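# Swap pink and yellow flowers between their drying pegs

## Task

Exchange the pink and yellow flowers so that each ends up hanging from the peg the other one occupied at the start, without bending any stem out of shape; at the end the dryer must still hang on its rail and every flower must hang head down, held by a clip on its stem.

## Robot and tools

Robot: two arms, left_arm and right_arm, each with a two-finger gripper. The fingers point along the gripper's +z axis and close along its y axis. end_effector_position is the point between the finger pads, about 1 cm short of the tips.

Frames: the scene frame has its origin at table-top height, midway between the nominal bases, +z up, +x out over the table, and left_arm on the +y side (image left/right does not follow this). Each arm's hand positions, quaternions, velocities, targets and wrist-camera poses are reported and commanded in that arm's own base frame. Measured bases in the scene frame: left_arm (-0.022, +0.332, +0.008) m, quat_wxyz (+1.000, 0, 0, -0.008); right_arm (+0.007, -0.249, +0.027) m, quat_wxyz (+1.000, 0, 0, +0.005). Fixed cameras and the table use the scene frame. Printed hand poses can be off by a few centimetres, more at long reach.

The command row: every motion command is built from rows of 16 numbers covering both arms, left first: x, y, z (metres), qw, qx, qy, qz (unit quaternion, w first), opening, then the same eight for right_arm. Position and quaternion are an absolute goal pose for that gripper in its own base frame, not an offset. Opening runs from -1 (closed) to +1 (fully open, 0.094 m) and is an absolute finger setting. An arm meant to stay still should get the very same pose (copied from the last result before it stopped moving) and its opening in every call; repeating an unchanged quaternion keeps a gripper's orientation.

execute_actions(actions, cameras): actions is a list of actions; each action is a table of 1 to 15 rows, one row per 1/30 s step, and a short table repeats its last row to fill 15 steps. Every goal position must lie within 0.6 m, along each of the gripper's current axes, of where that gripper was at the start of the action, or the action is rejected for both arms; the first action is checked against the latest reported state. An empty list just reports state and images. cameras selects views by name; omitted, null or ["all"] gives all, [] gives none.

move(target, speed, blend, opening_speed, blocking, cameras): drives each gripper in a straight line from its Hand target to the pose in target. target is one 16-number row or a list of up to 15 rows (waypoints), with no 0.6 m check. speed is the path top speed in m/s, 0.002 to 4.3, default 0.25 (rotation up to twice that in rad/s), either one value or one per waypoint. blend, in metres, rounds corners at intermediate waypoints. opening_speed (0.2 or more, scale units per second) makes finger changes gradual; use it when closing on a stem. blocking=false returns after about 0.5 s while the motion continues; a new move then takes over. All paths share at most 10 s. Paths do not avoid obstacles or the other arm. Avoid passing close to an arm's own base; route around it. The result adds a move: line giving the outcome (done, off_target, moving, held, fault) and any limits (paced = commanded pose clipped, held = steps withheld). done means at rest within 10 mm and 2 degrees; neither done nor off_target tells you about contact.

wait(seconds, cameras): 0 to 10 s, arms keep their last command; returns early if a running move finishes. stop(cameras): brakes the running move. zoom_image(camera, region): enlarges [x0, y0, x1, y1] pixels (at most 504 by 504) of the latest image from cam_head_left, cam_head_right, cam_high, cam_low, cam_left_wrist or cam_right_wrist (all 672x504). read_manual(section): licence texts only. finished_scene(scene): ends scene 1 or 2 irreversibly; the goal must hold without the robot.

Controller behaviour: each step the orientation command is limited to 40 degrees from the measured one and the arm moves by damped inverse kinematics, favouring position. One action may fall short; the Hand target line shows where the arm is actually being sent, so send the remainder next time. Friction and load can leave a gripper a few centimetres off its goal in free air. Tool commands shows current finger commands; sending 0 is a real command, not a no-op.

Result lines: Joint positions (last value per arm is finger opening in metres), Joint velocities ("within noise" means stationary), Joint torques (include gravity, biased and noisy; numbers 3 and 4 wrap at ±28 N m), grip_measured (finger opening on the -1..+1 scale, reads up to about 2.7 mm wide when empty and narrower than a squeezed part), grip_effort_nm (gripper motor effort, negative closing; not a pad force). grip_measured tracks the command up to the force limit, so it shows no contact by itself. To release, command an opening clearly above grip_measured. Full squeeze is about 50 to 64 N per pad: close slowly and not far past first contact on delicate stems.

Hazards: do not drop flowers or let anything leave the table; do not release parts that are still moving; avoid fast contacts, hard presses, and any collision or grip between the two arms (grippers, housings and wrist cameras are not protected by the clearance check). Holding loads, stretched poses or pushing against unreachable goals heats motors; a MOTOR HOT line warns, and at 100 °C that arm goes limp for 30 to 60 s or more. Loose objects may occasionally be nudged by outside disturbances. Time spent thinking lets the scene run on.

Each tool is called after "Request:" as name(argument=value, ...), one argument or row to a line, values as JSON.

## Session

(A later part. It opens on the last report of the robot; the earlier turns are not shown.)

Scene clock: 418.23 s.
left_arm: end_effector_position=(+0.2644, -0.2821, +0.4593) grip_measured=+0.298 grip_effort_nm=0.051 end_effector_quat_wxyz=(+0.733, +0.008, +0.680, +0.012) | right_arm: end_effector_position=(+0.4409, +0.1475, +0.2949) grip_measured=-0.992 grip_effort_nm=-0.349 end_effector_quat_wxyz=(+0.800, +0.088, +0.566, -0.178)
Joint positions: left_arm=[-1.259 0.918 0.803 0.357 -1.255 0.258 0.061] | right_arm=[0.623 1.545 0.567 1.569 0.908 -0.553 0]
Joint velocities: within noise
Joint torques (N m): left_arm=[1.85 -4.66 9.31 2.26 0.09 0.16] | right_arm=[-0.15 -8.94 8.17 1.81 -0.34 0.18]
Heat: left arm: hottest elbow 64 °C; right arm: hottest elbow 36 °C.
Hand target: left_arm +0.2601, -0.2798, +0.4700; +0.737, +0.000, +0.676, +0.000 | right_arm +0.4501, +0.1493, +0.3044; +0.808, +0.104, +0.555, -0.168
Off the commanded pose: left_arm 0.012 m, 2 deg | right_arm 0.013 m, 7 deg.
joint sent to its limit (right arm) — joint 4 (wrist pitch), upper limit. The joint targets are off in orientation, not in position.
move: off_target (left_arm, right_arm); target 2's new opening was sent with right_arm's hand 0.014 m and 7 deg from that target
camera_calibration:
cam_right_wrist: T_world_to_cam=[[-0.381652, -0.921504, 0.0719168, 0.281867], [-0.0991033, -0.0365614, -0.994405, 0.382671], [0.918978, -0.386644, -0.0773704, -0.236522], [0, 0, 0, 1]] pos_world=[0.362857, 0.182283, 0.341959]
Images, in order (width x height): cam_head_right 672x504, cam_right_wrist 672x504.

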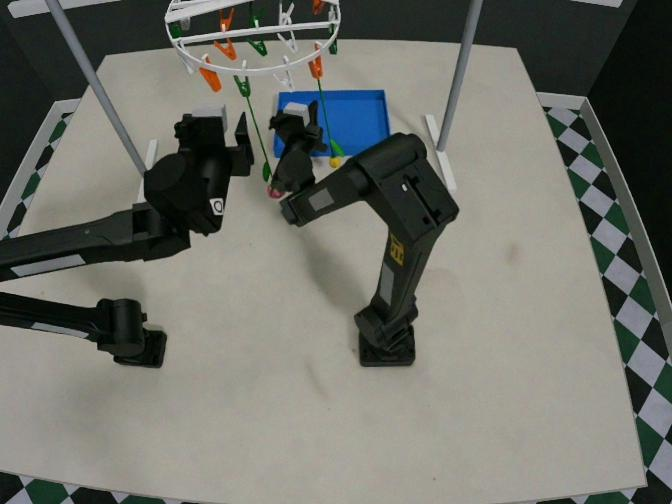

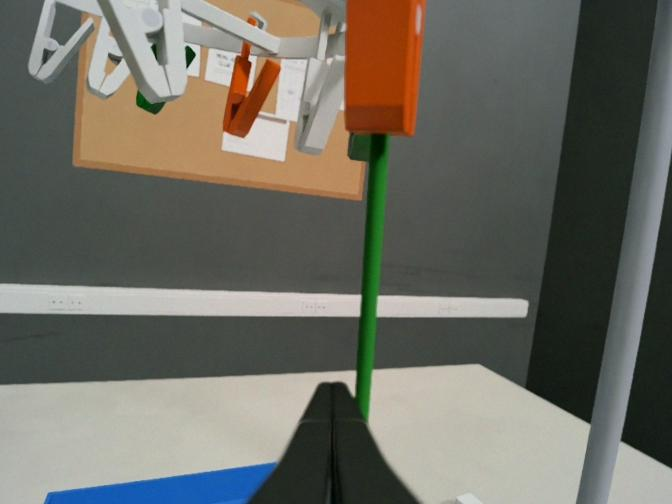

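Request:
move(
  target=[
    [0.26,-0.28,0.47,0.737,0.0,0.676,0.0,0.3,0.418,0.158,0.304,0.826,0.115,0.520,-0.183,-1],
    [0.26,-0.28,0.47,0.737,0.0,0.676,0.0,0.3,0.416,0.153,0.304,0.826,0.115,0.520,-0.183,0.0],
    [0.26,-0.28,0.47,0.737,0.0,0.676,0.0,0.3,0.4552,0.1402,0.304,0.826,0.115,0.520,-0.183,0.0],
    [0.26,-0.28,0.47,0.737,0.0,0.676,0.0,0.3,0.4552,0.1402,0.304,0.826,0.115,0.520,-0.183,-1],
  ],
  speed=0.1,
  opening_speed=0.8,
  cameras=["cam_right_wrist","cam_head_right"],
)

Request:
zoom_image(
  camera="cam_right_wrist",
  region=[230, 300, 430, 500],
)

Scene clock: 429.23 s.
left_arm: end_effector_position=(+0.2644, -0.2821, +0.4593) grip_measured=+0.298 grip_effort_nm=0.051 end_effector_quat_wxyz=(+0.733, +0.008, +0.680, +0.012) | right_arm: end_effector_position=(+0.4456, +0.1384, +0.2948) grip_measured=-0.949 grip_effort_nm=-0.926 end_effector_quat_wxyz=(+0.802, +0.090, +0.563, -0.179)
Joint positions: left_arm=[-1.259 0.918 0.803 0.357 -1.255 0.258 0.061] | right_arm=[0.595 1.548 0.565 1.569 0.885 -0.537 0.002]
Joint velocities: within noise
Joint torques (N m): left_arm=[1.85 -4.66 9.29 2.26 0.09 0.16] | right_arm=[-0.26 -9.11 8.17 1.84 -0.34 0.18]
Heat: left arm: hottest elbow 62 °C; right arm: hottest elbow 36 °C.
Hand target: left_arm +0.2601, -0.2798, +0.4700; +0.737, +0.000, +0.676, +0.000 | right_arm +0.4549, +0.1397, +0.3044; +0.810, +0.106, +0.551, -0.170
Off the commanded pose: left_arm 0.012 m, 2 deg | right_arm 0.013 m, 6 deg.
joint sent to its limit (right arm) — joint 4 (wrist pitch), upper limit. The joint targets are off in orientation, not in position.
move: off_target (left_arm, right_arm); target 2's new opening was sent with right_arm's hand 0.005 m and 7 deg from that target; target 4's new opening was sent with right_arm's hand 0.013 m and 6 deg from that target
camera_calibration:
cam_right_wrist: T_world_to_cam=[[-0.386107, -0.919929, 0.0682105, 0.278249], [-0.090675, -0.035737, -0.995239, 0.379048], [0.917987, -0.390454, -0.0696162, -0.245695], [0, 0, 0, 1]] pos_world=[0.367349, 0.173582, 0.34116]
Images, in order (width x height): cam_head_right 672x504, cam_right_wrist 672x504.

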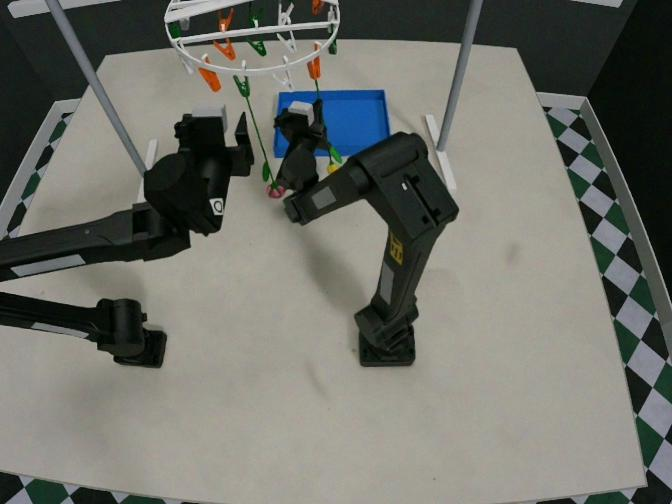

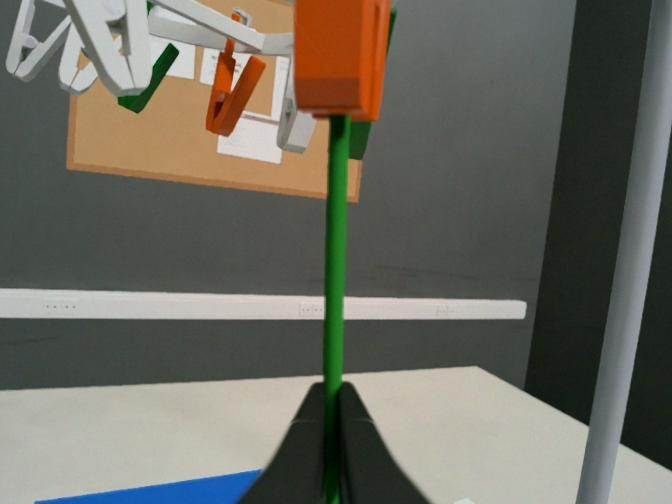

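Scaled by 2.520 from the camera's 672x504 image, which has a finer 960x720 frame.

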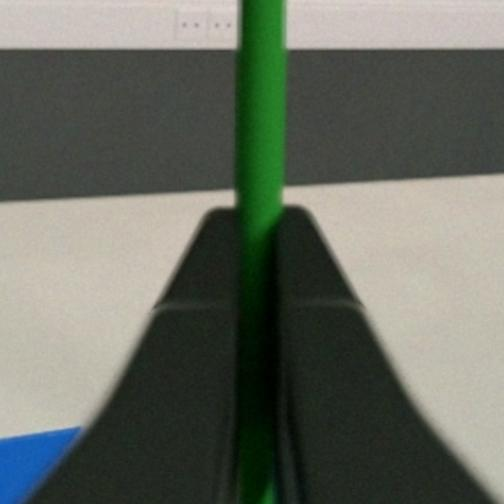

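Request:
move(
  target=[
    [0.25,-0.34,0.50,0.737,0.0,0.676,0.0,0.0,0.4552,0.1402,0.304,0.826,0.115,0.520,-0.183,-0.5],
    [0.25,-0.34,0.50,0.737,0.0,0.676,0.0,0.0,0.4552,0.1402,0.276,0.826,0.115,0.520,-0.183,-0.5],
    [0.25,-0.34,0.50,0.737,0.0,0.676,0.0,0.0,0.4552,0.1402,0.276,0.826,0.115,0.520,-0.183,-1],
  ],
  speed=0.12,
  opening_speed=0.8,
  cameras=["cam_right_wrist","cam_left_wrist"],
)

Request:
zoom_image(
  camera="cam_right_wrist",
  region=[230, 300, 430, 500],
)

Scene clock: 441.13 s.
left_arm: end_effector_position=(+0.2508, -0.3329, +0.4741) grip_measured=+0.002 grip_effort_nm=-0.115 end_effector_quat_wxyz=(+0.732, +0.017, +0.681, +0.018) | right_arm: end_effector_position=(+0.4509, +0.1412, +0.2762) grip_measured=-0.945 grip_effort_nm=-0.935 end_effector_quat_wxyz=(+0.796, +0.094, +0.573, -0.168)
Joint positions: left_arm=[-1.341 1.051 0.91 0.448 -1.33 0.349 0.047] | right_arm=[0.595 1.59 0.565 1.569 0.891 -0.486 0.003]
Joint velocities: within noise
Joint torques (N m): left_arm=[1.96 -4.37 12.63 2.14 0.13 0.17] | right_arm=[-0.32 -9.47 6.24 1.91 -0.23 0.18]
Heat: left arm: hottest elbow 62 °C; right arm: hottest elbow 36 °C.
Hand target: left_arm +0.2494, -0.3388, +0.4992; +0.737, +0.000, +0.676, +0.000 | right_arm +0.4554, +0.1400, +0.2764; +0.799, +0.104, +0.569, -0.164
Off the commanded pose: left_arm 0.027 m, 3 deg | right_arm 0.004 m, 8 deg.
joint sent to its limit (right arm) — joint 4 (wrist pitch), upper limit. The joint targets are off in orientation, not in position.
move: off_target (left_arm, right_arm); target 3's new opening was sent with right_arm's hand 0.004 m and 8 deg from that target
camera_calibration:
cam_left_wrist: T_world_to_cam=[[0.00942919, -0.997958, -0.0631794, -0.304784], [-0.354685, 0.0557362, -0.933323, 0.587797], [0.934938, 0.0312093, -0.353435, 0.0358063], [0, 0, 0, 1]] pos_world=[0.17788, -0.33804, 0.542004]
cam_right_wrist: T_world_to_cam=[[-0.373681, -0.926029, 0.053227, 0.283407], [-0.109462, -0.0129571, -0.993906, 0.366039], [0.921076, -0.377231, -0.0965235, -0.246559], [0, 0, 0, 1]] pos_world=[0.373071, 0.174176, 0.324925]
Images, in order (width x height): cam_left_wrist 672x504, cam_right_wrist 672x504.

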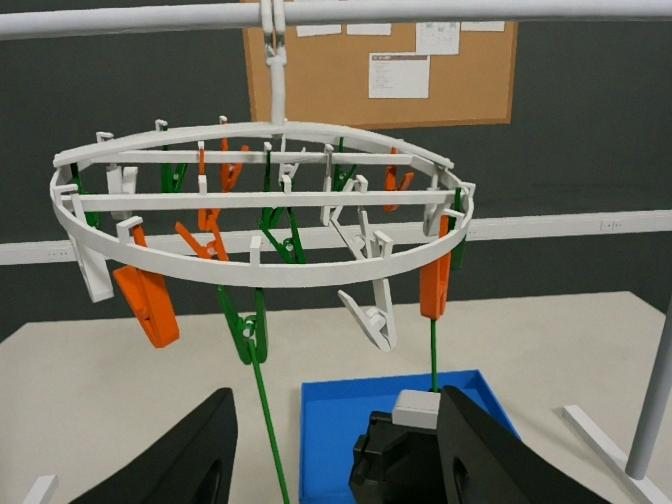

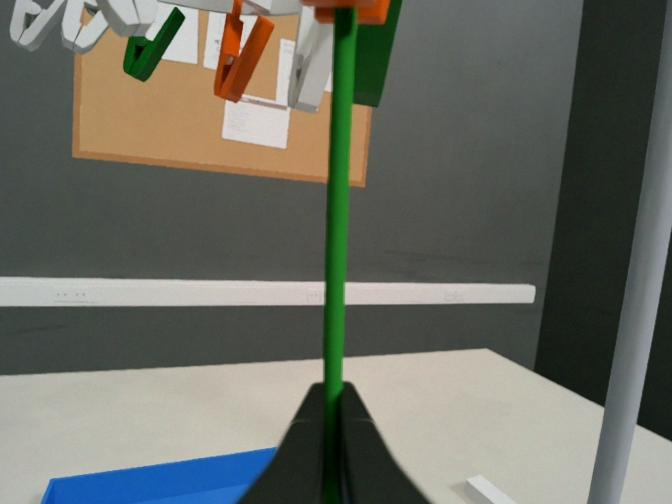

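Scaled by 2.520 from the camera's 672x504 image, which has a finer 960x720 frame.

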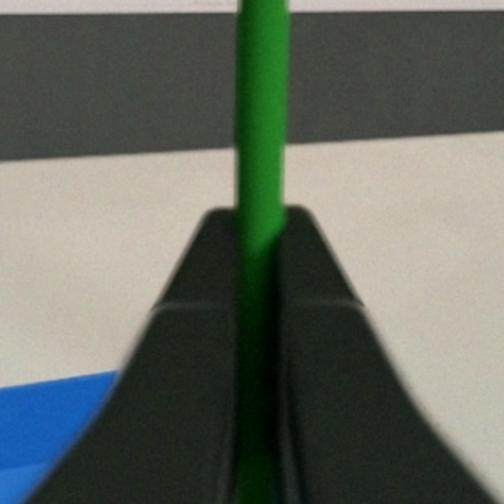

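Request:
move(
  target=[0.25,-0.34,0.50,0.737,0.0,0.676,0.0,0.0,0.4552,0.1402,0.256,0.826,0.115,0.520,-0.183,-1],
  speed=0.03,
  cameras=["cam_right_wrist","cam_left_wrist"],
)

Scene clock: 455.90 s.
left_arm: end_effector_position=(+0.2508, -0.3329, +0.4741) grip_measured=+0.002 grip_effort_nm=-0.115 end_effector_quat_wxyz=(+0.732, +0.017, +0.681, +0.018) | right_arm: end_effector_position=(+0.4540, +0.1424, +0.2632) grip_measured=-0.950 grip_effort_nm=-1.033 end_effector_quat_wxyz=(+0.792, +0.098, +0.580, -0.162)
Joint positions: left_arm=[-1.341 1.051 0.91 0.448 -1.33 0.349 0.047] | right_arm=[0.595 1.619 0.565 1.569 0.898 -0.452 0.002]
Joint velocities: within noise
Joint torques (N m): left_arm=[2.02 -4.37 12.62 2.14 0.13 0.16] | right_arm=[0.15 -9.47 4.81 1.92 -0.13 0.2]
Heat: left arm: hottest elbow 64 °C; right arm: hottest elbow 36 °C.
Hand target: left_arm +0.2493, -0.3387, +0.4993; +0.737, +0.000, +0.676, -0.001 | right_arm +0.4554, +0.1399, +0.2566; +0.791, +0.103, +0.582, -0.160
Off the commanded pose: left_arm 0.027 m, 3 deg | right_arm 0.008 m, 9 deg.
joint sent to its limit (right arm) — joint 4 (wrist pitch), upper limit. The joint targets are off in orientation, not in position.
move: off_target (left_arm, right_arm)
camera_calibration:
cam_left_wrist: T_world_to_cam=[[0.00947855, -0.997929, -0.0636222, -0.304543], [-0.354697, 0.0561325, -0.933295, 0.587918], [0.934933, 0.0314129, -0.353431, 0.0358733], [0, 0, 0, 1]] pos_world=[0.17788, -0.33804, 0.542004]
cam_right_wrist: T_world_to_cam=[[-0.368278, -0.928693, 0.0435972, 0.286897], [-0.123621, 0.00243813, -0.992326, 0.357335], [0.92146, -0.370841, -0.115704, -0.246186], [0, 0, 0, 1]] pos_world=[0.376683, 0.174272, 0.313601]
Images, in order (width x height): cam_left_wrist 672x504, cam_right_wrist 672x504.

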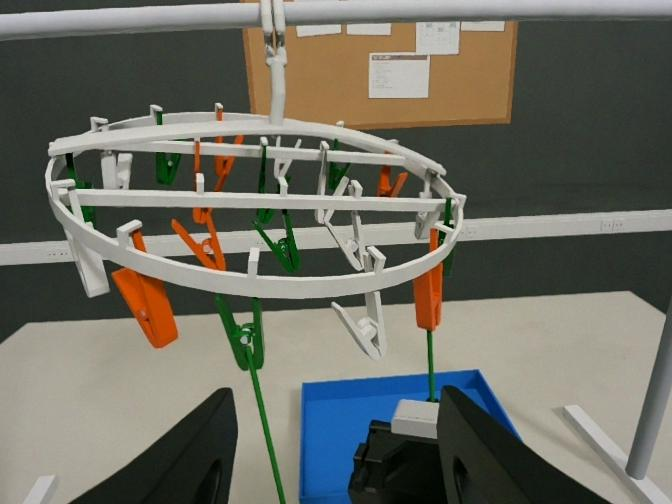

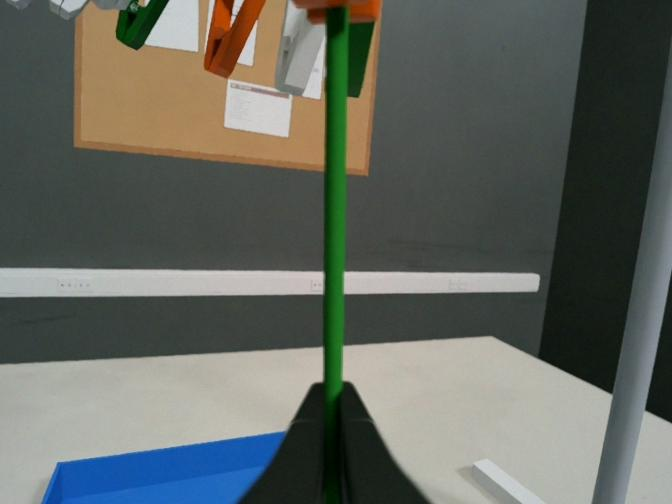

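Request:
move(
  target=[0.25,-0.34,0.50,0.737,0.0,0.676,0.0,0.0,0.4552,0.1402,0.237,0.826,0.115,0.520,-0.183,-1],
  speed=0.03,
  cameras=["cam_right_wrist","cam_left_wrist"],
)

Scene clock: 460.77 s.
left_arm: end_effector_position=(+0.2509, -0.3331, +0.4739) grip_measured=+0.002 grip_effort_nm=-0.115 end_effector_quat_wxyz=(+0.732, +0.018, +0.681, +0.019) | right_arm: end_effector_position=(+0.4569, +0.1436, +0.2497) grip_measured=-0.950 grip_effort_nm=-1.033 end_effector_quat_wxyz=(+0.787, +0.101, +0.588, -0.158)
Joint positions: left_arm=[-1.341 1.052 0.91 0.448 -1.33 0.349 0.047] | right_arm=[0.595 1.649 0.565 1.569 0.904 -0.421 0.002]
Joint velocities: within noise
Joint torques (N m): left_arm=[2.02 -4.37 12.63 2.15 0.13 0.16] | right_arm=[0.32 -9.64 3.7 1.92 -0.07 0.22]
Heat: left arm: hottest elbow 65 °C; right arm: hottest elbow 35 °C.
Hand target: left_arm +0.2494, -0.3388, +0.4991; +0.737, +0.000, +0.676, +0.000 | right_arm +0.4554, +0.1400, +0.2377; +0.783, +0.103, +0.594, -0.157
Off the commanded pose: left_arm 0.027 m, 3 deg | right_arm 0.013 m, 10 deg.
joint sent to its limit (right arm) — joint 4 (wrist pitch), upper limit. The joint targets are off in orientation, not in position.
move: off_target (left_arm, right_arm)
camera_calibration:
cam_left_wrist: T_world_to_cam=[[0.00942221, -0.997883, -0.0643515, -0.304334], [-0.354711, 0.056834, -0.933247, 0.587956], [0.934929, 0.0316194, -0.353424, 0.0358759], [0, 0, 0, 1]] pos_world=[0.17788, -0.33824, 0.541803]
cam_right_wrist: T_world_to_cam=[[-0.364049, -0.930631, 0.0373397, 0.289546], [-0.139505, 0.0148462, -0.99011, 0.34916], [0.920873, -0.365657, -0.135233, -0.245608], [0, 0, 0, 1]] pos_world=[0.380292, 0.174469, 0.301681]
Images, in order (width x height): cam_left_wrist 672x504, cam_right_wrist 672x504.

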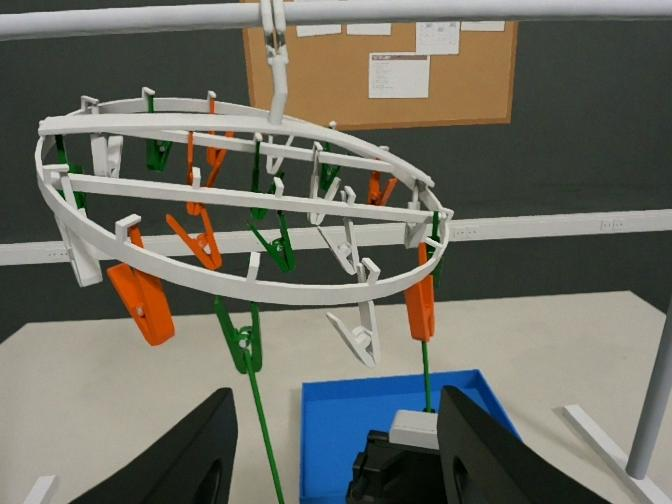

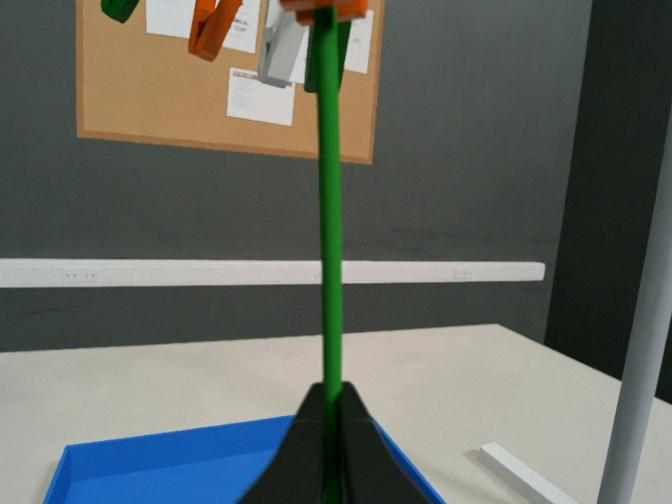

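Request:
move(
  target=[
    [0.25,-0.34,0.50,0.737,0.0,0.676,0.0,0.0,0.4552,0.1402,0.277,0.826,0.115,0.520,-0.183,-1],
    [0.25,-0.34,0.50,0.737,0.0,0.676,0.0,0.0,0.4552,0.1402,0.277,0.826,0.115,0.520,-0.183,-0.3],
    [0.25,-0.30,0.50,0.737,0.0,0.676,0.0,0.0,0.35,0.16,0.277,0.826,0.115,0.520,-0.183,-0.3],
  ],
  speed=0.1,
  opening_speed=0.6,
  cameras=["cam_left_wrist"],
)

Request:
move(
  target=[
    [0.25,-0.25,0.48,0.737,0.0,0.676,0.0,0.0,0.28,-0.02,0.38,0.725,0,0.688,0,-0.1],
    [0.27,-0.25,0.40,0.737,0.0,0.676,0.0,0.0,0.32,0.01,0.42,0.670,-0.2635,0.636,0.278,0.1],
    [0.34,-0.39,0.325,0.863,0.0435,0.498,-0.0755,0.0,0.33,0.035,0.43,0.670,-0.2635,0.636,0.278,0.1],
  ],
  speed=0.2,
)

Scene clock: 471.53 s.
left_arm: end_effector_position=(+0.2478, -0.3058, +0.4968) grip_measured=+0.002 grip_effort_nm=-0.115 end_effector_quat_wxyz=(+0.737, +0.007, +0.676, +0.002) | right_arm: end_effector_position=(+0.3551, +0.1598, +0.2778) grip_measured=-0.301 grip_effort_nm=0.081 end_effector_quat_wxyz=(+0.779, +0.090, +0.605, -0.139)
Joint positions: left_arm=[-1.33 0.965 0.905 0.395 -1.308 0.337 0.047] | right_arm=[0.831 1.388 0.39 1.569 1.088 -0.545 0.033]
Joint velocities: within noise
Joint torques (N m): left_arm=[3.25 -5.13 8.7 1.03 0.33 -0.06] | right_arm=[1.2 -7.36 4.38 1.73 -0.25 -0.11]
Heat: left arm: hottest elbow 65 °C; right arm: hottest elbow 34 °C.
Hand target: left_arm +0.2499, -0.3000, +0.5001; +0.737, +0.000, +0.676, +0.000 | right_arm +0.3505, +0.1596, +0.2773; +0.779, +0.085, +0.606, -0.140
Off the commanded pose: left_arm 0.007 m, 1 deg | right_arm 0.005 m, 13 deg.
joint sent to its limit (right arm) — joint 4 (wrist pitch), upper limit. The joint targets are off in orientation, not in position.
move: off_target (right_arm); target 2's new opening was sent with right_arm's hand 0.010 m and 8 deg from that target
camera_calibration:
cam_left_wrist: T_world_to_cam=[[-0.0000459428, -0.999664, -0.0259043, -0.292909], [-0.34172, 0.0243606, -0.939486, 0.596698], [0.939802, 0.00880885, -0.341607, 0.0319397], [0, 0, 0, 1]] pos_world=[0.173873, -0.307628, 0.563913]
Images, in order (width x height): cam_left_wrist 672x504.

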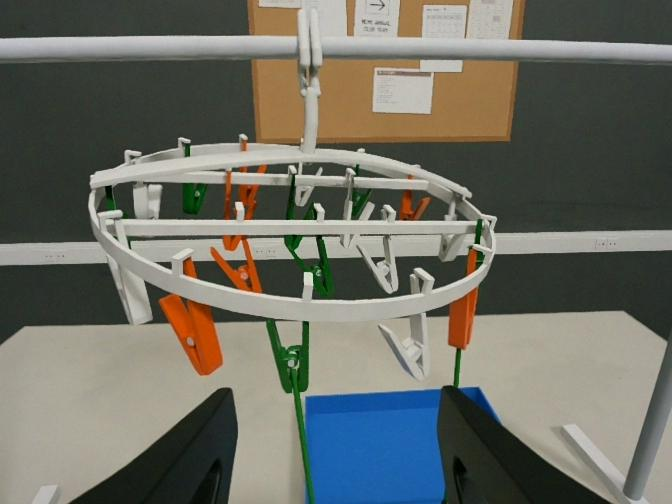

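Scene clock: 478.17 s.
left_arm: end_effector_position=(+0.3324, -0.3850, +0.3135) grip_measured=+0.002 grip_effort_nm=-0.115 end_effector_quat_wxyz=(+0.837, +0.073, +0.536, -0.080) | right_arm: end_effector_position=(+0.3291, +0.0316, +0.3967) grip_measured=+0.099 grip_effort_nm=0.071 end_effector_quat_wxyz=(+0.654, -0.240, +0.653, +0.295)
Joint positions: left_arm=[-1.097 1.609 0.673 1.549 -0.765 0.494 0.047] | right_arm=[-0.412 0.679 0.584 0.178 -1.187 0.15 0.052]
Joint velocities: within noise
Joint torques (N m): left_arm=[3.31 -8.35 8.23 2.13 0.38 0.19] | right_arm=[1.44 -0.44 13.72 1.32 0.11 -0.14]
Heat: left arm: hottest elbow 63 °C; right arm: hottest elbow 36 °C.
Hand target: left_arm +0.3398, -0.3894, +0.3252; +0.845, +0.060, +0.525, -0.082 | right_arm +0.3281, +0.0350, +0.4290; +0.670, -0.263, +0.636, +0.278
Off the commanded pose: left_arm 0.015 m, 6 deg | right_arm 0.033 m, 4 deg.
joint sent to its limit (left arm) — joint 4 (wrist pitch), upper limit. The joint targets are off in orientation, not in position.
move: off_target (left_arm, right_arm); target 2's new opening was sent with right_arm's hand 0.029 m and 3 deg from that target
camera_calibration:
cam_left_wrist: T_world_to_cam=[[-0.202841, -0.978076, -0.0471434, -0.294516], [0.00413854, 0.0472875, -0.998873, 0.36777], [0.979203, -0.202808, -0.00554406, -0.309495], [0, 0, 0, 1]] pos_world=[0.241796, -0.368218, 0.351755]
cam_right_wrist: T_world_to_cam=[[0.704236, -0.707126, -0.0634371, -0.185281], [-0.315063, -0.231198, -0.92048, 0.516461], [0.636228, 0.668222, -0.385607, 0.0112668], [0, 0, 0, 1]] pos_world=[0.286031, -0.0191406, 0.467982]

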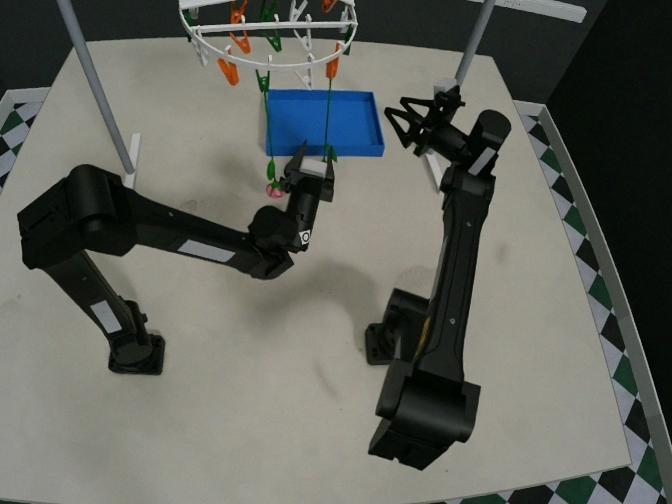

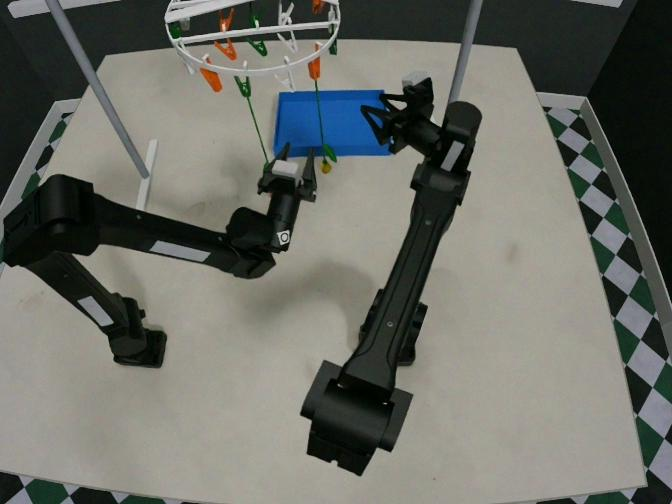

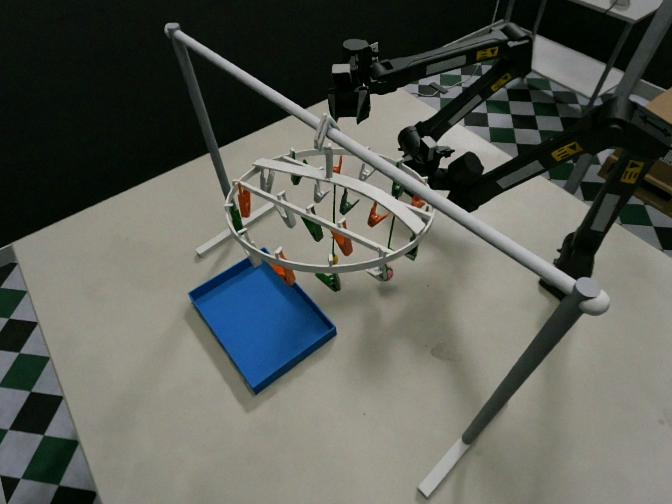

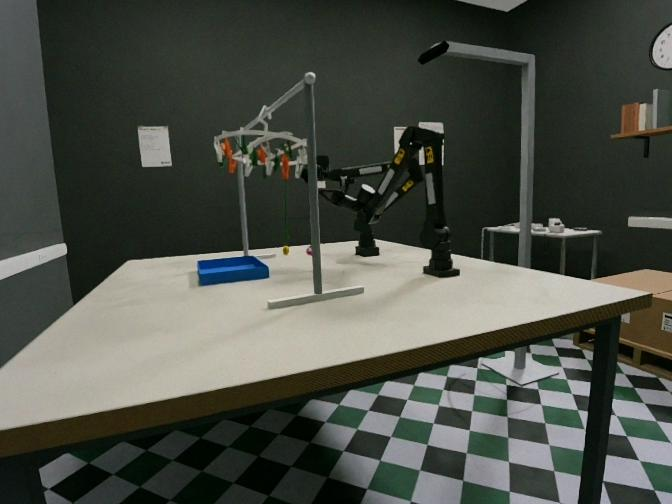

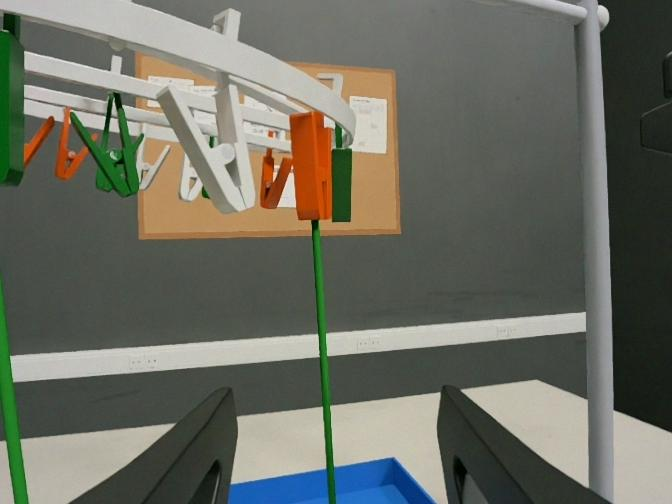

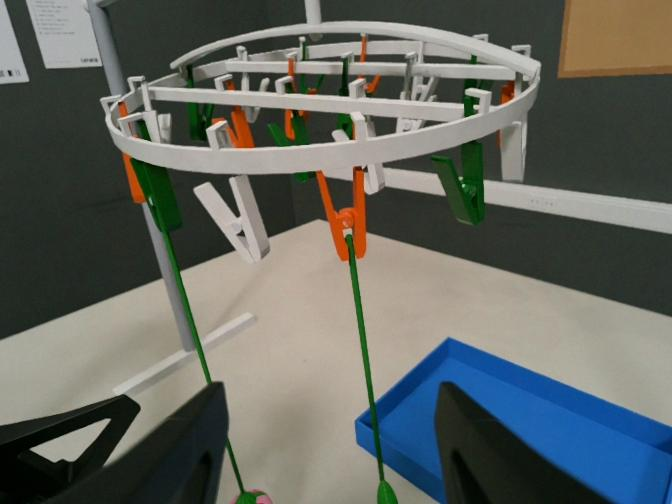

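Request:
move(
  target=[0.453,-0.404,0.325,0.863,0.0435,0.498,-0.0755,0.0,0.33,0.035,0.44,0.670,-0.2635,0.636,0.278,0.1],
  speed=0.12,
  cameras=["cam_left_wrist","cam_right_wrist"],
)

Scene clock: 482.77 s.
left_arm: end_effector_position=(+0.4435, -0.3965, +0.3186) grip_measured=+0.002 grip_effort_nm=-0.110 end_effector_quat_wxyz=(+0.860, +0.051, +0.503, -0.070) | right_arm: end_effector_position=(+0.3288, +0.0317, +0.4080) grip_measured=+0.099 grip_effort_nm=0.071 end_effector_quat_wxyz=(+0.656, -0.241, +0.652, +0.294)
Joint positions: left_arm=[-0.897 1.791 0.905 1.525 -0.608 0.422 0.047] | right_arm=[-0.412 0.675 0.611 0.151 -1.187 0.149 0.052]
Joint velocities: within noise
Joint torques (N m): left_arm=[2.96 -11.05 8.66 1.03 0.33 -0.08] | right_arm=[1.2 -0.15 13.74 1.26 0.11 -0.14]
Heat: left arm: hottest elbow 62 °C; right arm: hottest elbow 37 °C.
Hand target: left_arm +0.4525, -0.4034, +0.3249; +0.863, +0.044, +0.498, -0.075 | right_arm +0.3282, +0.0349, +0.4392; +0.670, -0.263, +0.636, +0.278
Off the commanded pose: left_arm 0.014 m, 1 deg | right_arm 0.032 m, 4 deg.
move: off_target (left_arm, right_arm)
camera_calibration:
cam_left_wrist: T_world_to_cam=[[-0.16, -0.986736, -0.0274296, -0.31166], [0.0807769, 0.0146065, -0.996625, 0.325304], [0.983806, -0.161676, 0.0773685, -0.432638], [0, 0, 0, 1]] pos_world=[0.34949, -0.382225, 0.34913]
cam_right_wrist: T_world_to_cam=[[0.704466, -0.707335, -0.0583435, -0.186446], [-0.310789, -0.233532, -0.921343, 0.525807], [0.638073, 0.667188, -0.384348, 0.0146198], [0, 0, 0, 1]] pos_world=[0.285431, -0.0188408, 0.47919]
Images, in order (width x height): cam_left_wrist 672x504, cam_right_wrist 672x504.

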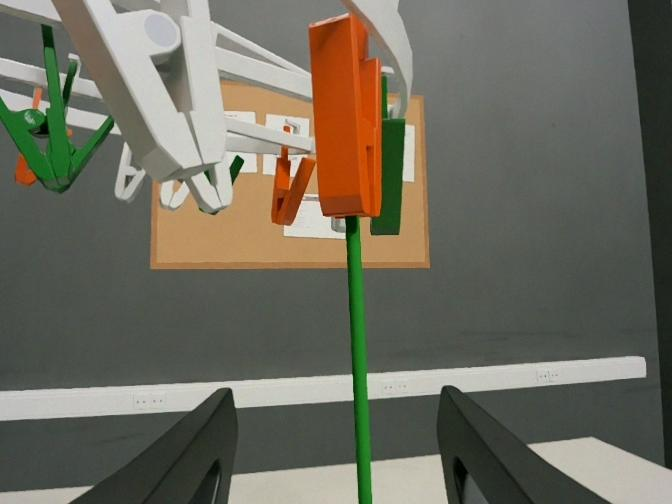

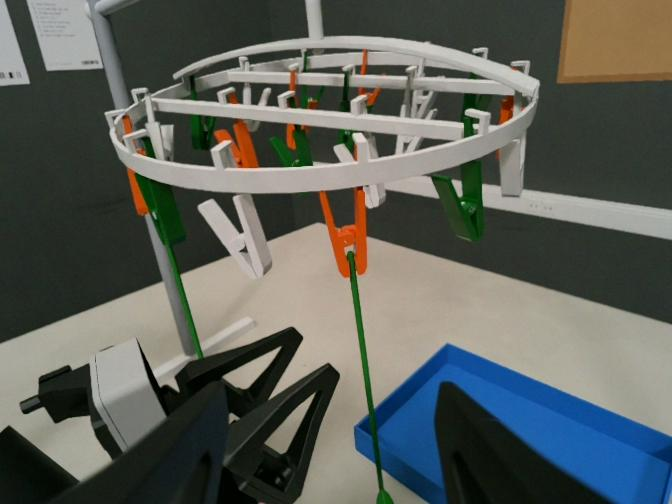

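Request:
move(
  target=[
    [0.4885,-0.4165,0.316,0.863,0.0435,0.498,-0.0755,0.0,0.33,0.035,0.45,0.670,-0.2635,0.636,0.278,0.1],
    [0.4885,-0.4165,0.316,0.863,0.0435,0.498,-0.0755,-1,0.33,0.035,0.45,0.670,-0.2635,0.636,0.278,0.1],
  ],
  speed=0.1,
  opening_speed=0.6,
  cameras=["cam_left_wrist","cam_right_wrist"],
)

Request:
zoom_image(
  camera="cam_left_wrist",
  region=[230, 300, 430, 500],
)

Scene clock: 489.97 s.
left_arm: end_effector_position=(+0.4782, -0.4103, +0.3099) grip_measured=-0.956 grip_effort_nm=-0.950 end_effector_quat_wxyz=(+0.860, +0.051, +0.503, -0.071) | right_arm: end_effector_position=(+0.3293, +0.0315, +0.4180) grip_measured=+0.099 grip_effort_nm=0.071 end_effector_quat_wxyz=(+0.656, -0.241, +0.652, +0.294)
Joint positions: left_arm=[-0.86 1.866 0.999 1.491 -0.577 0.392 0.002] | right_arm=[-0.412 0.675 0.637 0.125 -1.187 0.149 0.052]
Joint velocities: within noise
Joint torques (N m): left_arm=[3.02 -12.16 8.83 1.06 0.31 -0.05] | right_arm=[1.14 0.09 13.72 1.26 0.12 -0.12]
Heat: left arm: hottest elbow 61 °C; right arm: hottest elbow 40 °C.
Hand target: left_arm +0.4880, -0.4159, +0.3160; +0.863, +0.044, +0.498, -0.075 | right_arm +0.3282, +0.0349, +0.4490; +0.670, -0.263, +0.636, +0.278
Off the commanded pose: left_arm 0.013 m, 1 deg | right_arm 0.032 m, 4 deg.
move: off_target (left_arm, right_arm); target 2's new opening was sent with left_arm's hand 0.014 m and 1 deg from that target
camera_calibration:
cam_left_wrist: T_world_to_cam=[[-0.162488, -0.986379, -0.0255694, -0.319185], [0.0802033, 0.0126249, -0.996699, 0.313483], [0.983445, -0.164003, 0.0770595, -0.469059], [0, 0, 0, 1]] pos_world=[0.384288, -0.395722, 0.340432]
cam_right_wrist: T_world_to_cam=[[0.704466, -0.707335, -0.0583435, -0.18628], [-0.310789, -0.233532, -0.921343, 0.53519], [0.638073, 0.667188, -0.384348, 0.0183799], [0, 0, 0, 1]] pos_world=[0.285831, -0.0190408, 0.48929]
Images, in order (width x height): cam_left_wrist 672x504, cam_right_wrist 672x504.

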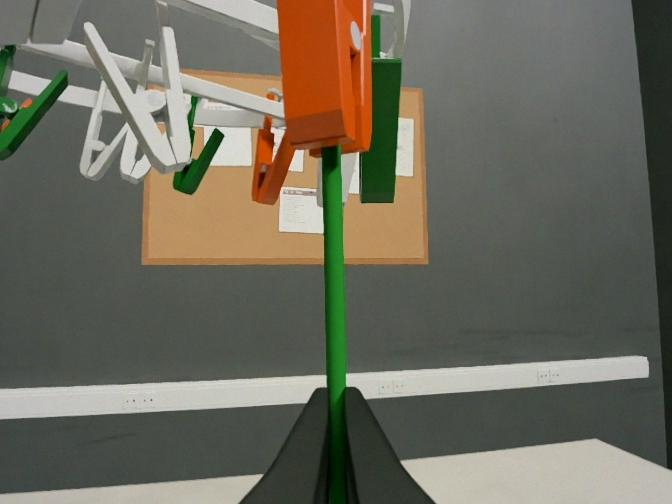

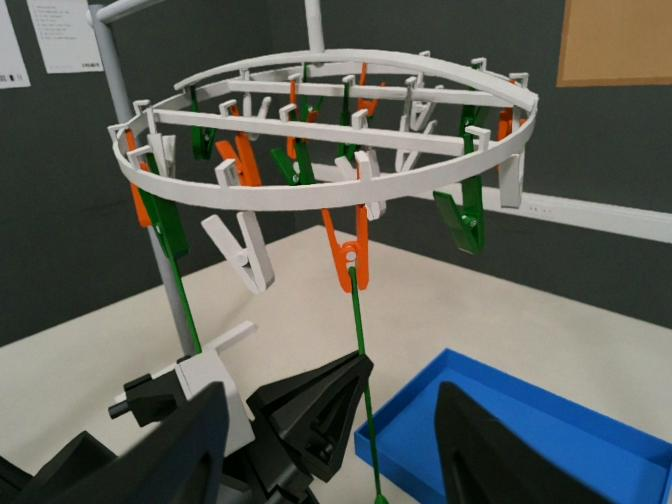

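Scaled by 2.520 from the camera's 672x504 image, which has a finer 960x720 frame.

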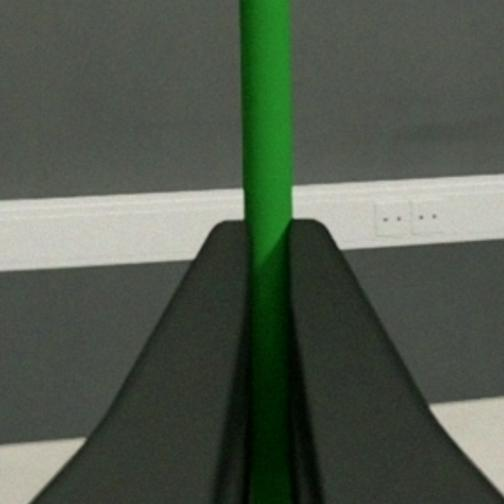

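Request:
move(
  target=[0.4885,-0.4165,0.316,0.863,0.0435,0.498,-0.0755,-1,0.419,0.116,0.445,0.670,-0.2635,0.636,0.278,0.25],
  speed=0.12,
  cameras=["cam_left_wrist","cam_right_wrist"],
)

Scene clock: 497.33 s.
left_arm: end_effector_position=(+0.4782, -0.4103, +0.3099) grip_measured=-0.962 grip_effort_nm=-1.062 end_effector_quat_wxyz=(+0.860, +0.051, +0.503, -0.071) | right_arm: end_effector_position=(+0.4122, +0.1116, +0.4097) grip_measured=+0.249 grip_effort_nm=0.071 end_effector_quat_wxyz=(+0.648, -0.245, +0.661, +0.290)
Joint positions: left_arm=[-0.86 1.866 0.999 1.491 -0.577 0.392 0.002] | right_arm=[-0.034 0.892 0.734 0.168 -0.81 0.073 0.059]
Joint velocities: within noise
Joint torques (N m): left_arm=[3.02 -12.1 8.79 1.05 0.32 -0.05] | right_arm=[1.44 -2.9 13.83 2.4 0.08 -0.12]
Heat: left arm: hottest elbow 61 °C; right arm: hottest elbow 42 °C.
Hand target: left_arm +0.4880, -0.4159, +0.3159; +0.863, +0.044, +0.498, -0.075 | right_arm +0.4166, +0.1153, +0.4442; +0.670, -0.263, +0.636, +0.278
Off the commanded pose: left_arm 0.013 m, 1 deg | right_arm 0.036 m, 5 deg.
move: off_target (left_arm, right_arm)
camera_calibration:
cam_left_wrist: T_world_to_cam=[[-0.162488, -0.986379, -0.0255694, -0.319185], [0.0802033, 0.0126249, -0.996699, 0.313483], [0.983445, -0.164003, 0.0770595, -0.469059], [0, 0, 0, 1]] pos_world=[0.384288, -0.395722, 0.340432]
cam_right_wrist: T_world_to_cam=[[0.703588, -0.708296, -0.0572819, -0.188602], [-0.326919, -0.251063, -0.911093, 0.576419], [0.630942, 0.659761, -0.4082, -0.0776459], [0, 0, 0, 1]] pos_world=[0.370131, 0.0623591, 0.482673]
Images, in order (width x height): cam_left_wrist 672x504, cam_right_wrist 672x504.

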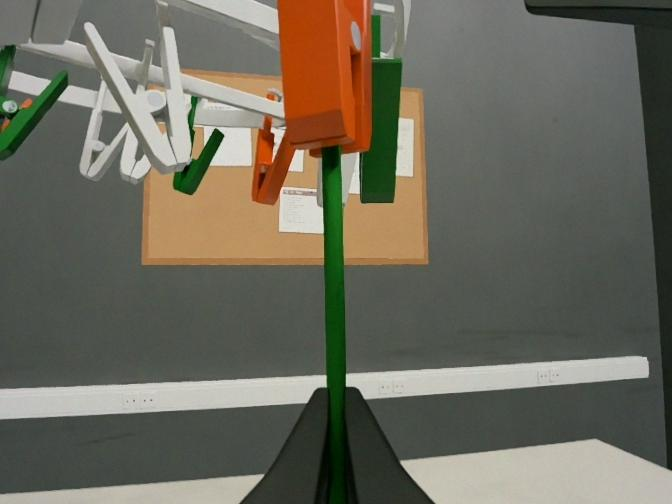

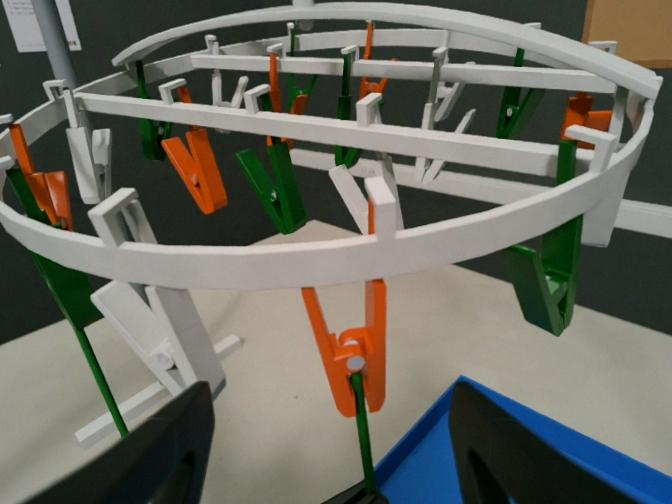

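Request:
move(
  target=[
    [0.4885,-0.4165,0.316,0.863,0.0435,0.498,-0.0755,-1,0.4525,0.1445,0.443,0.670,-0.2635,0.636,0.278,0.25],
    [0.4885,-0.4165,0.316,0.863,0.0435,0.498,-0.0755,-1,0.4525,0.1445,0.443,0.670,-0.2635,0.636,0.278,-0.4],
  ],
  speed=0.08,
  opening_speed=0.6,
  cameras=["cam_left_wrist","cam_right_wrist"],
)

Scene clock: 504.47 s.
left_arm: end_effector_position=(+0.4782, -0.4103, +0.3099) grip_measured=-0.962 grip_effort_nm=-1.062 end_effector_quat_wxyz=(+0.860, +0.051, +0.503, -0.071) | right_arm: end_effector_position=(+0.4442, +0.1391, +0.4084) grip_measured=-0.398 grip_effort_nm=-0.081 end_effector_quat_wxyz=(+0.648, -0.247, +0.661, +0.288)
Joint positions: left_arm=[-0.86 1.866 0.999 1.491 -0.577 0.392 0.002] | right_arm=[0.055 0.994 0.79 0.21 -0.721 0.064 0.028]
Joint velocities: within noise
Joint torques (N m): left_arm=[3.08 -12.16 8.8 1.05 0.31 -0.05] | right_arm=[1.38 -4.6 13.81 2.5 0.04 -0.14]
Heat: left arm: hottest elbow 60 °C; right arm: hottest elbow 44 °C.
Hand target: left_arm +0.4880, -0.4159, +0.3159; +0.863, +0.044, +0.498, -0.075 | right_arm +0.4501, +0.1437, +0.4422; +0.670, -0.263, +0.636, +0.278
Off the commanded pose: left_arm 0.013 m, 1 deg | right_arm 0.036 m, 4 deg.
move: off_target (left_arm, right_arm); target 2's new opening was sent with right_arm's hand 0.036 m and 4 deg from that target
camera_calibration:
cam_left_wrist: T_world_to_cam=[[-0.162488, -0.986379, -0.0255694, -0.319185], [0.0802033, 0.0126249, -0.996699, 0.313483], [0.983445, -0.164003, 0.0770595, -0.469059], [0, 0, 0, 1]] pos_world=[0.384288, -0.395722, 0.340432]
cam_right_wrist: T_world_to_cam=[[0.703685, -0.708676, -0.0510423, -0.194217], [-0.324736, -0.256888, -0.91025, 0.59209], [0.63196, 0.657105, -0.410901, -0.115498], [0, 0, 0, 1]] pos_world=[0.401931, 0.0903589, 0.481578]
Images, in order (width x height): cam_left_wrist 672x504, cam_right_wrist 672x504.

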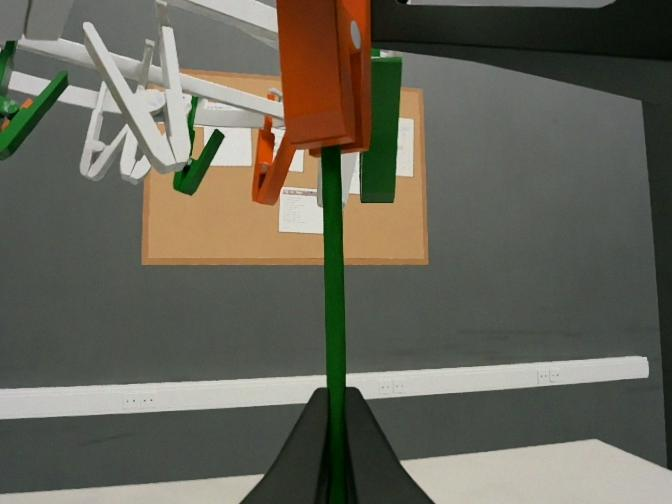

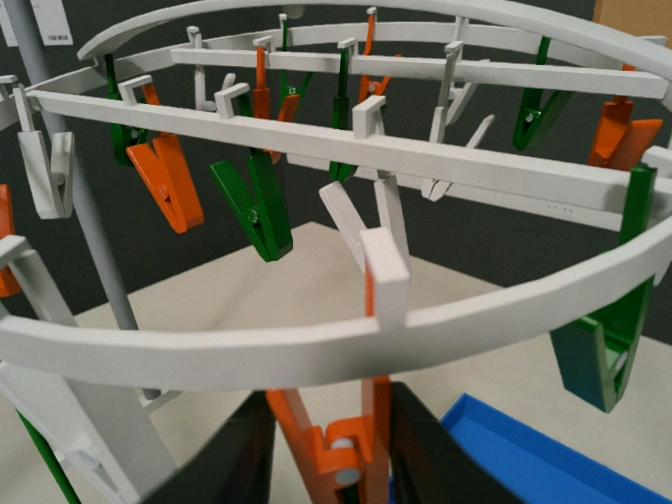

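Request:
move(
  target=[
    [0.4885,-0.4165,0.316,0.863,0.0435,0.498,-0.0755,-1,0.4525,0.1445,0.443,0.670,-0.2635,0.636,0.278,-1],
  ],
  speed=0.08,
  opening_speed=0.4,
  cameras=["cam_left_wrist","cam_right_wrist"],
)

Request:
zoom_image(
  camera="cam_right_wrist",
  region=[240, 380, 440, 504],
)

Scene clock: 509.10 s.
left_arm: end_effector_position=(+0.4782, -0.4103, +0.3099) grip_measured=-0.962 grip_effort_nm=-1.067 end_effector_quat_wxyz=(+0.860, +0.051, +0.503, -0.072) | right_arm: end_effector_position=(+0.4446, +0.1387, +0.4087) grip_measured=-0.584 grip_effort_nm=-1.038 end_effector_quat_wxyz=(+0.649, -0.247, +0.660, +0.286)
Joint positions: left_arm=[-0.86 1.866 0.999 1.491 -0.577 0.391 0.002] | right_arm=[0.055 0.994 0.79 0.212 -0.718 0.061 0.02]
Joint velocities: within noise
Joint torques (N m): left_arm=[3.02 -12.1 8.8 1.06 0.31 -0.03] | right_arm=[1.2 -4.54 13.81 2.41 -0.07 -0.12]
Heat: left arm: hottest elbow 60 °C; right arm: hottest elbow 45 °C.
Hand target: left_arm +0.4880, -0.4159, +0.3159; +0.863, +0.044, +0.498, -0.075 | right_arm +0.4501, +0.1437, +0.4422; +0.670, -0.263, +0.636, +0.278
Off the commanded pose: left_arm 0.013 m, 1 deg | right_arm 0.036 m, 4 deg.
move: off_target (left_arm, right_arm)
camera_calibration:
cam_left_wrist: T_world_to_cam=[[-0.163313, -0.986277, -0.0242072, -0.319176], [0.0798813, 0.0112368, -0.996741, 0.313064], [0.983335, -0.164715, 0.07695, -0.469342], [0, 0, 0, 1]] pos_world=[0.384387, -0.395622, 0.340434]
cam_right_wrist: T_world_to_cam=[[0.701666, -0.710928, -0.0473977, -0.19502], [-0.322453, -0.257524, -0.910882, 0.591694], [0.635365, 0.654418, -0.409937, -0.116936], [0, 0, 0, 1]] pos_world=[0.40193, 0.0902548, 0.481783]
Images, in order (width x height): cam_left_wrist 672x504, cam_right_wrist 672x504.

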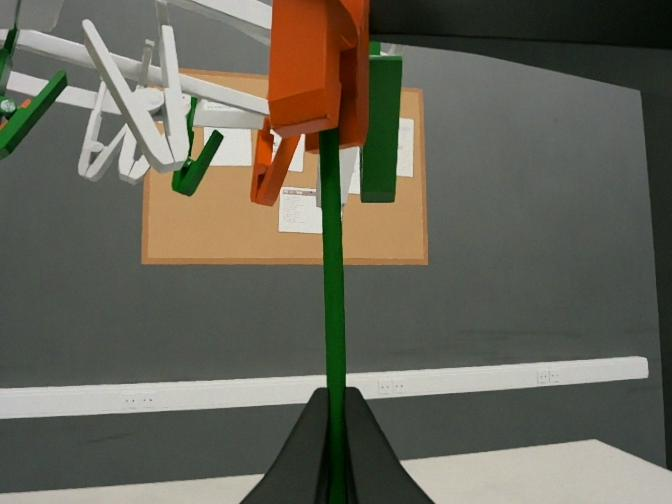

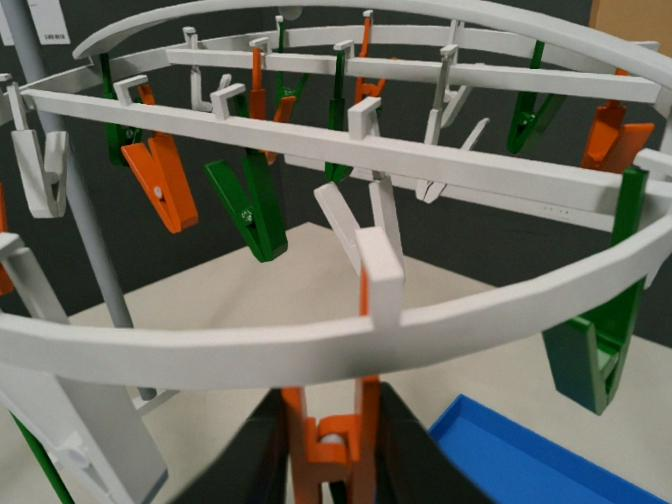

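Scaled by 2.520 from the camera's 672x504 image, which has a finer 960x720 frame.

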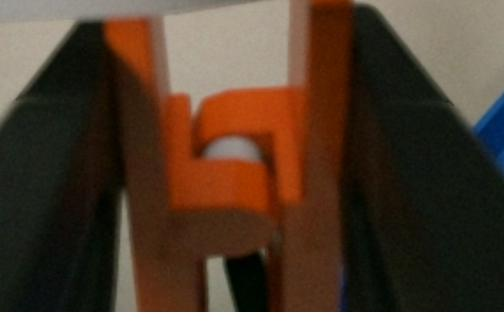

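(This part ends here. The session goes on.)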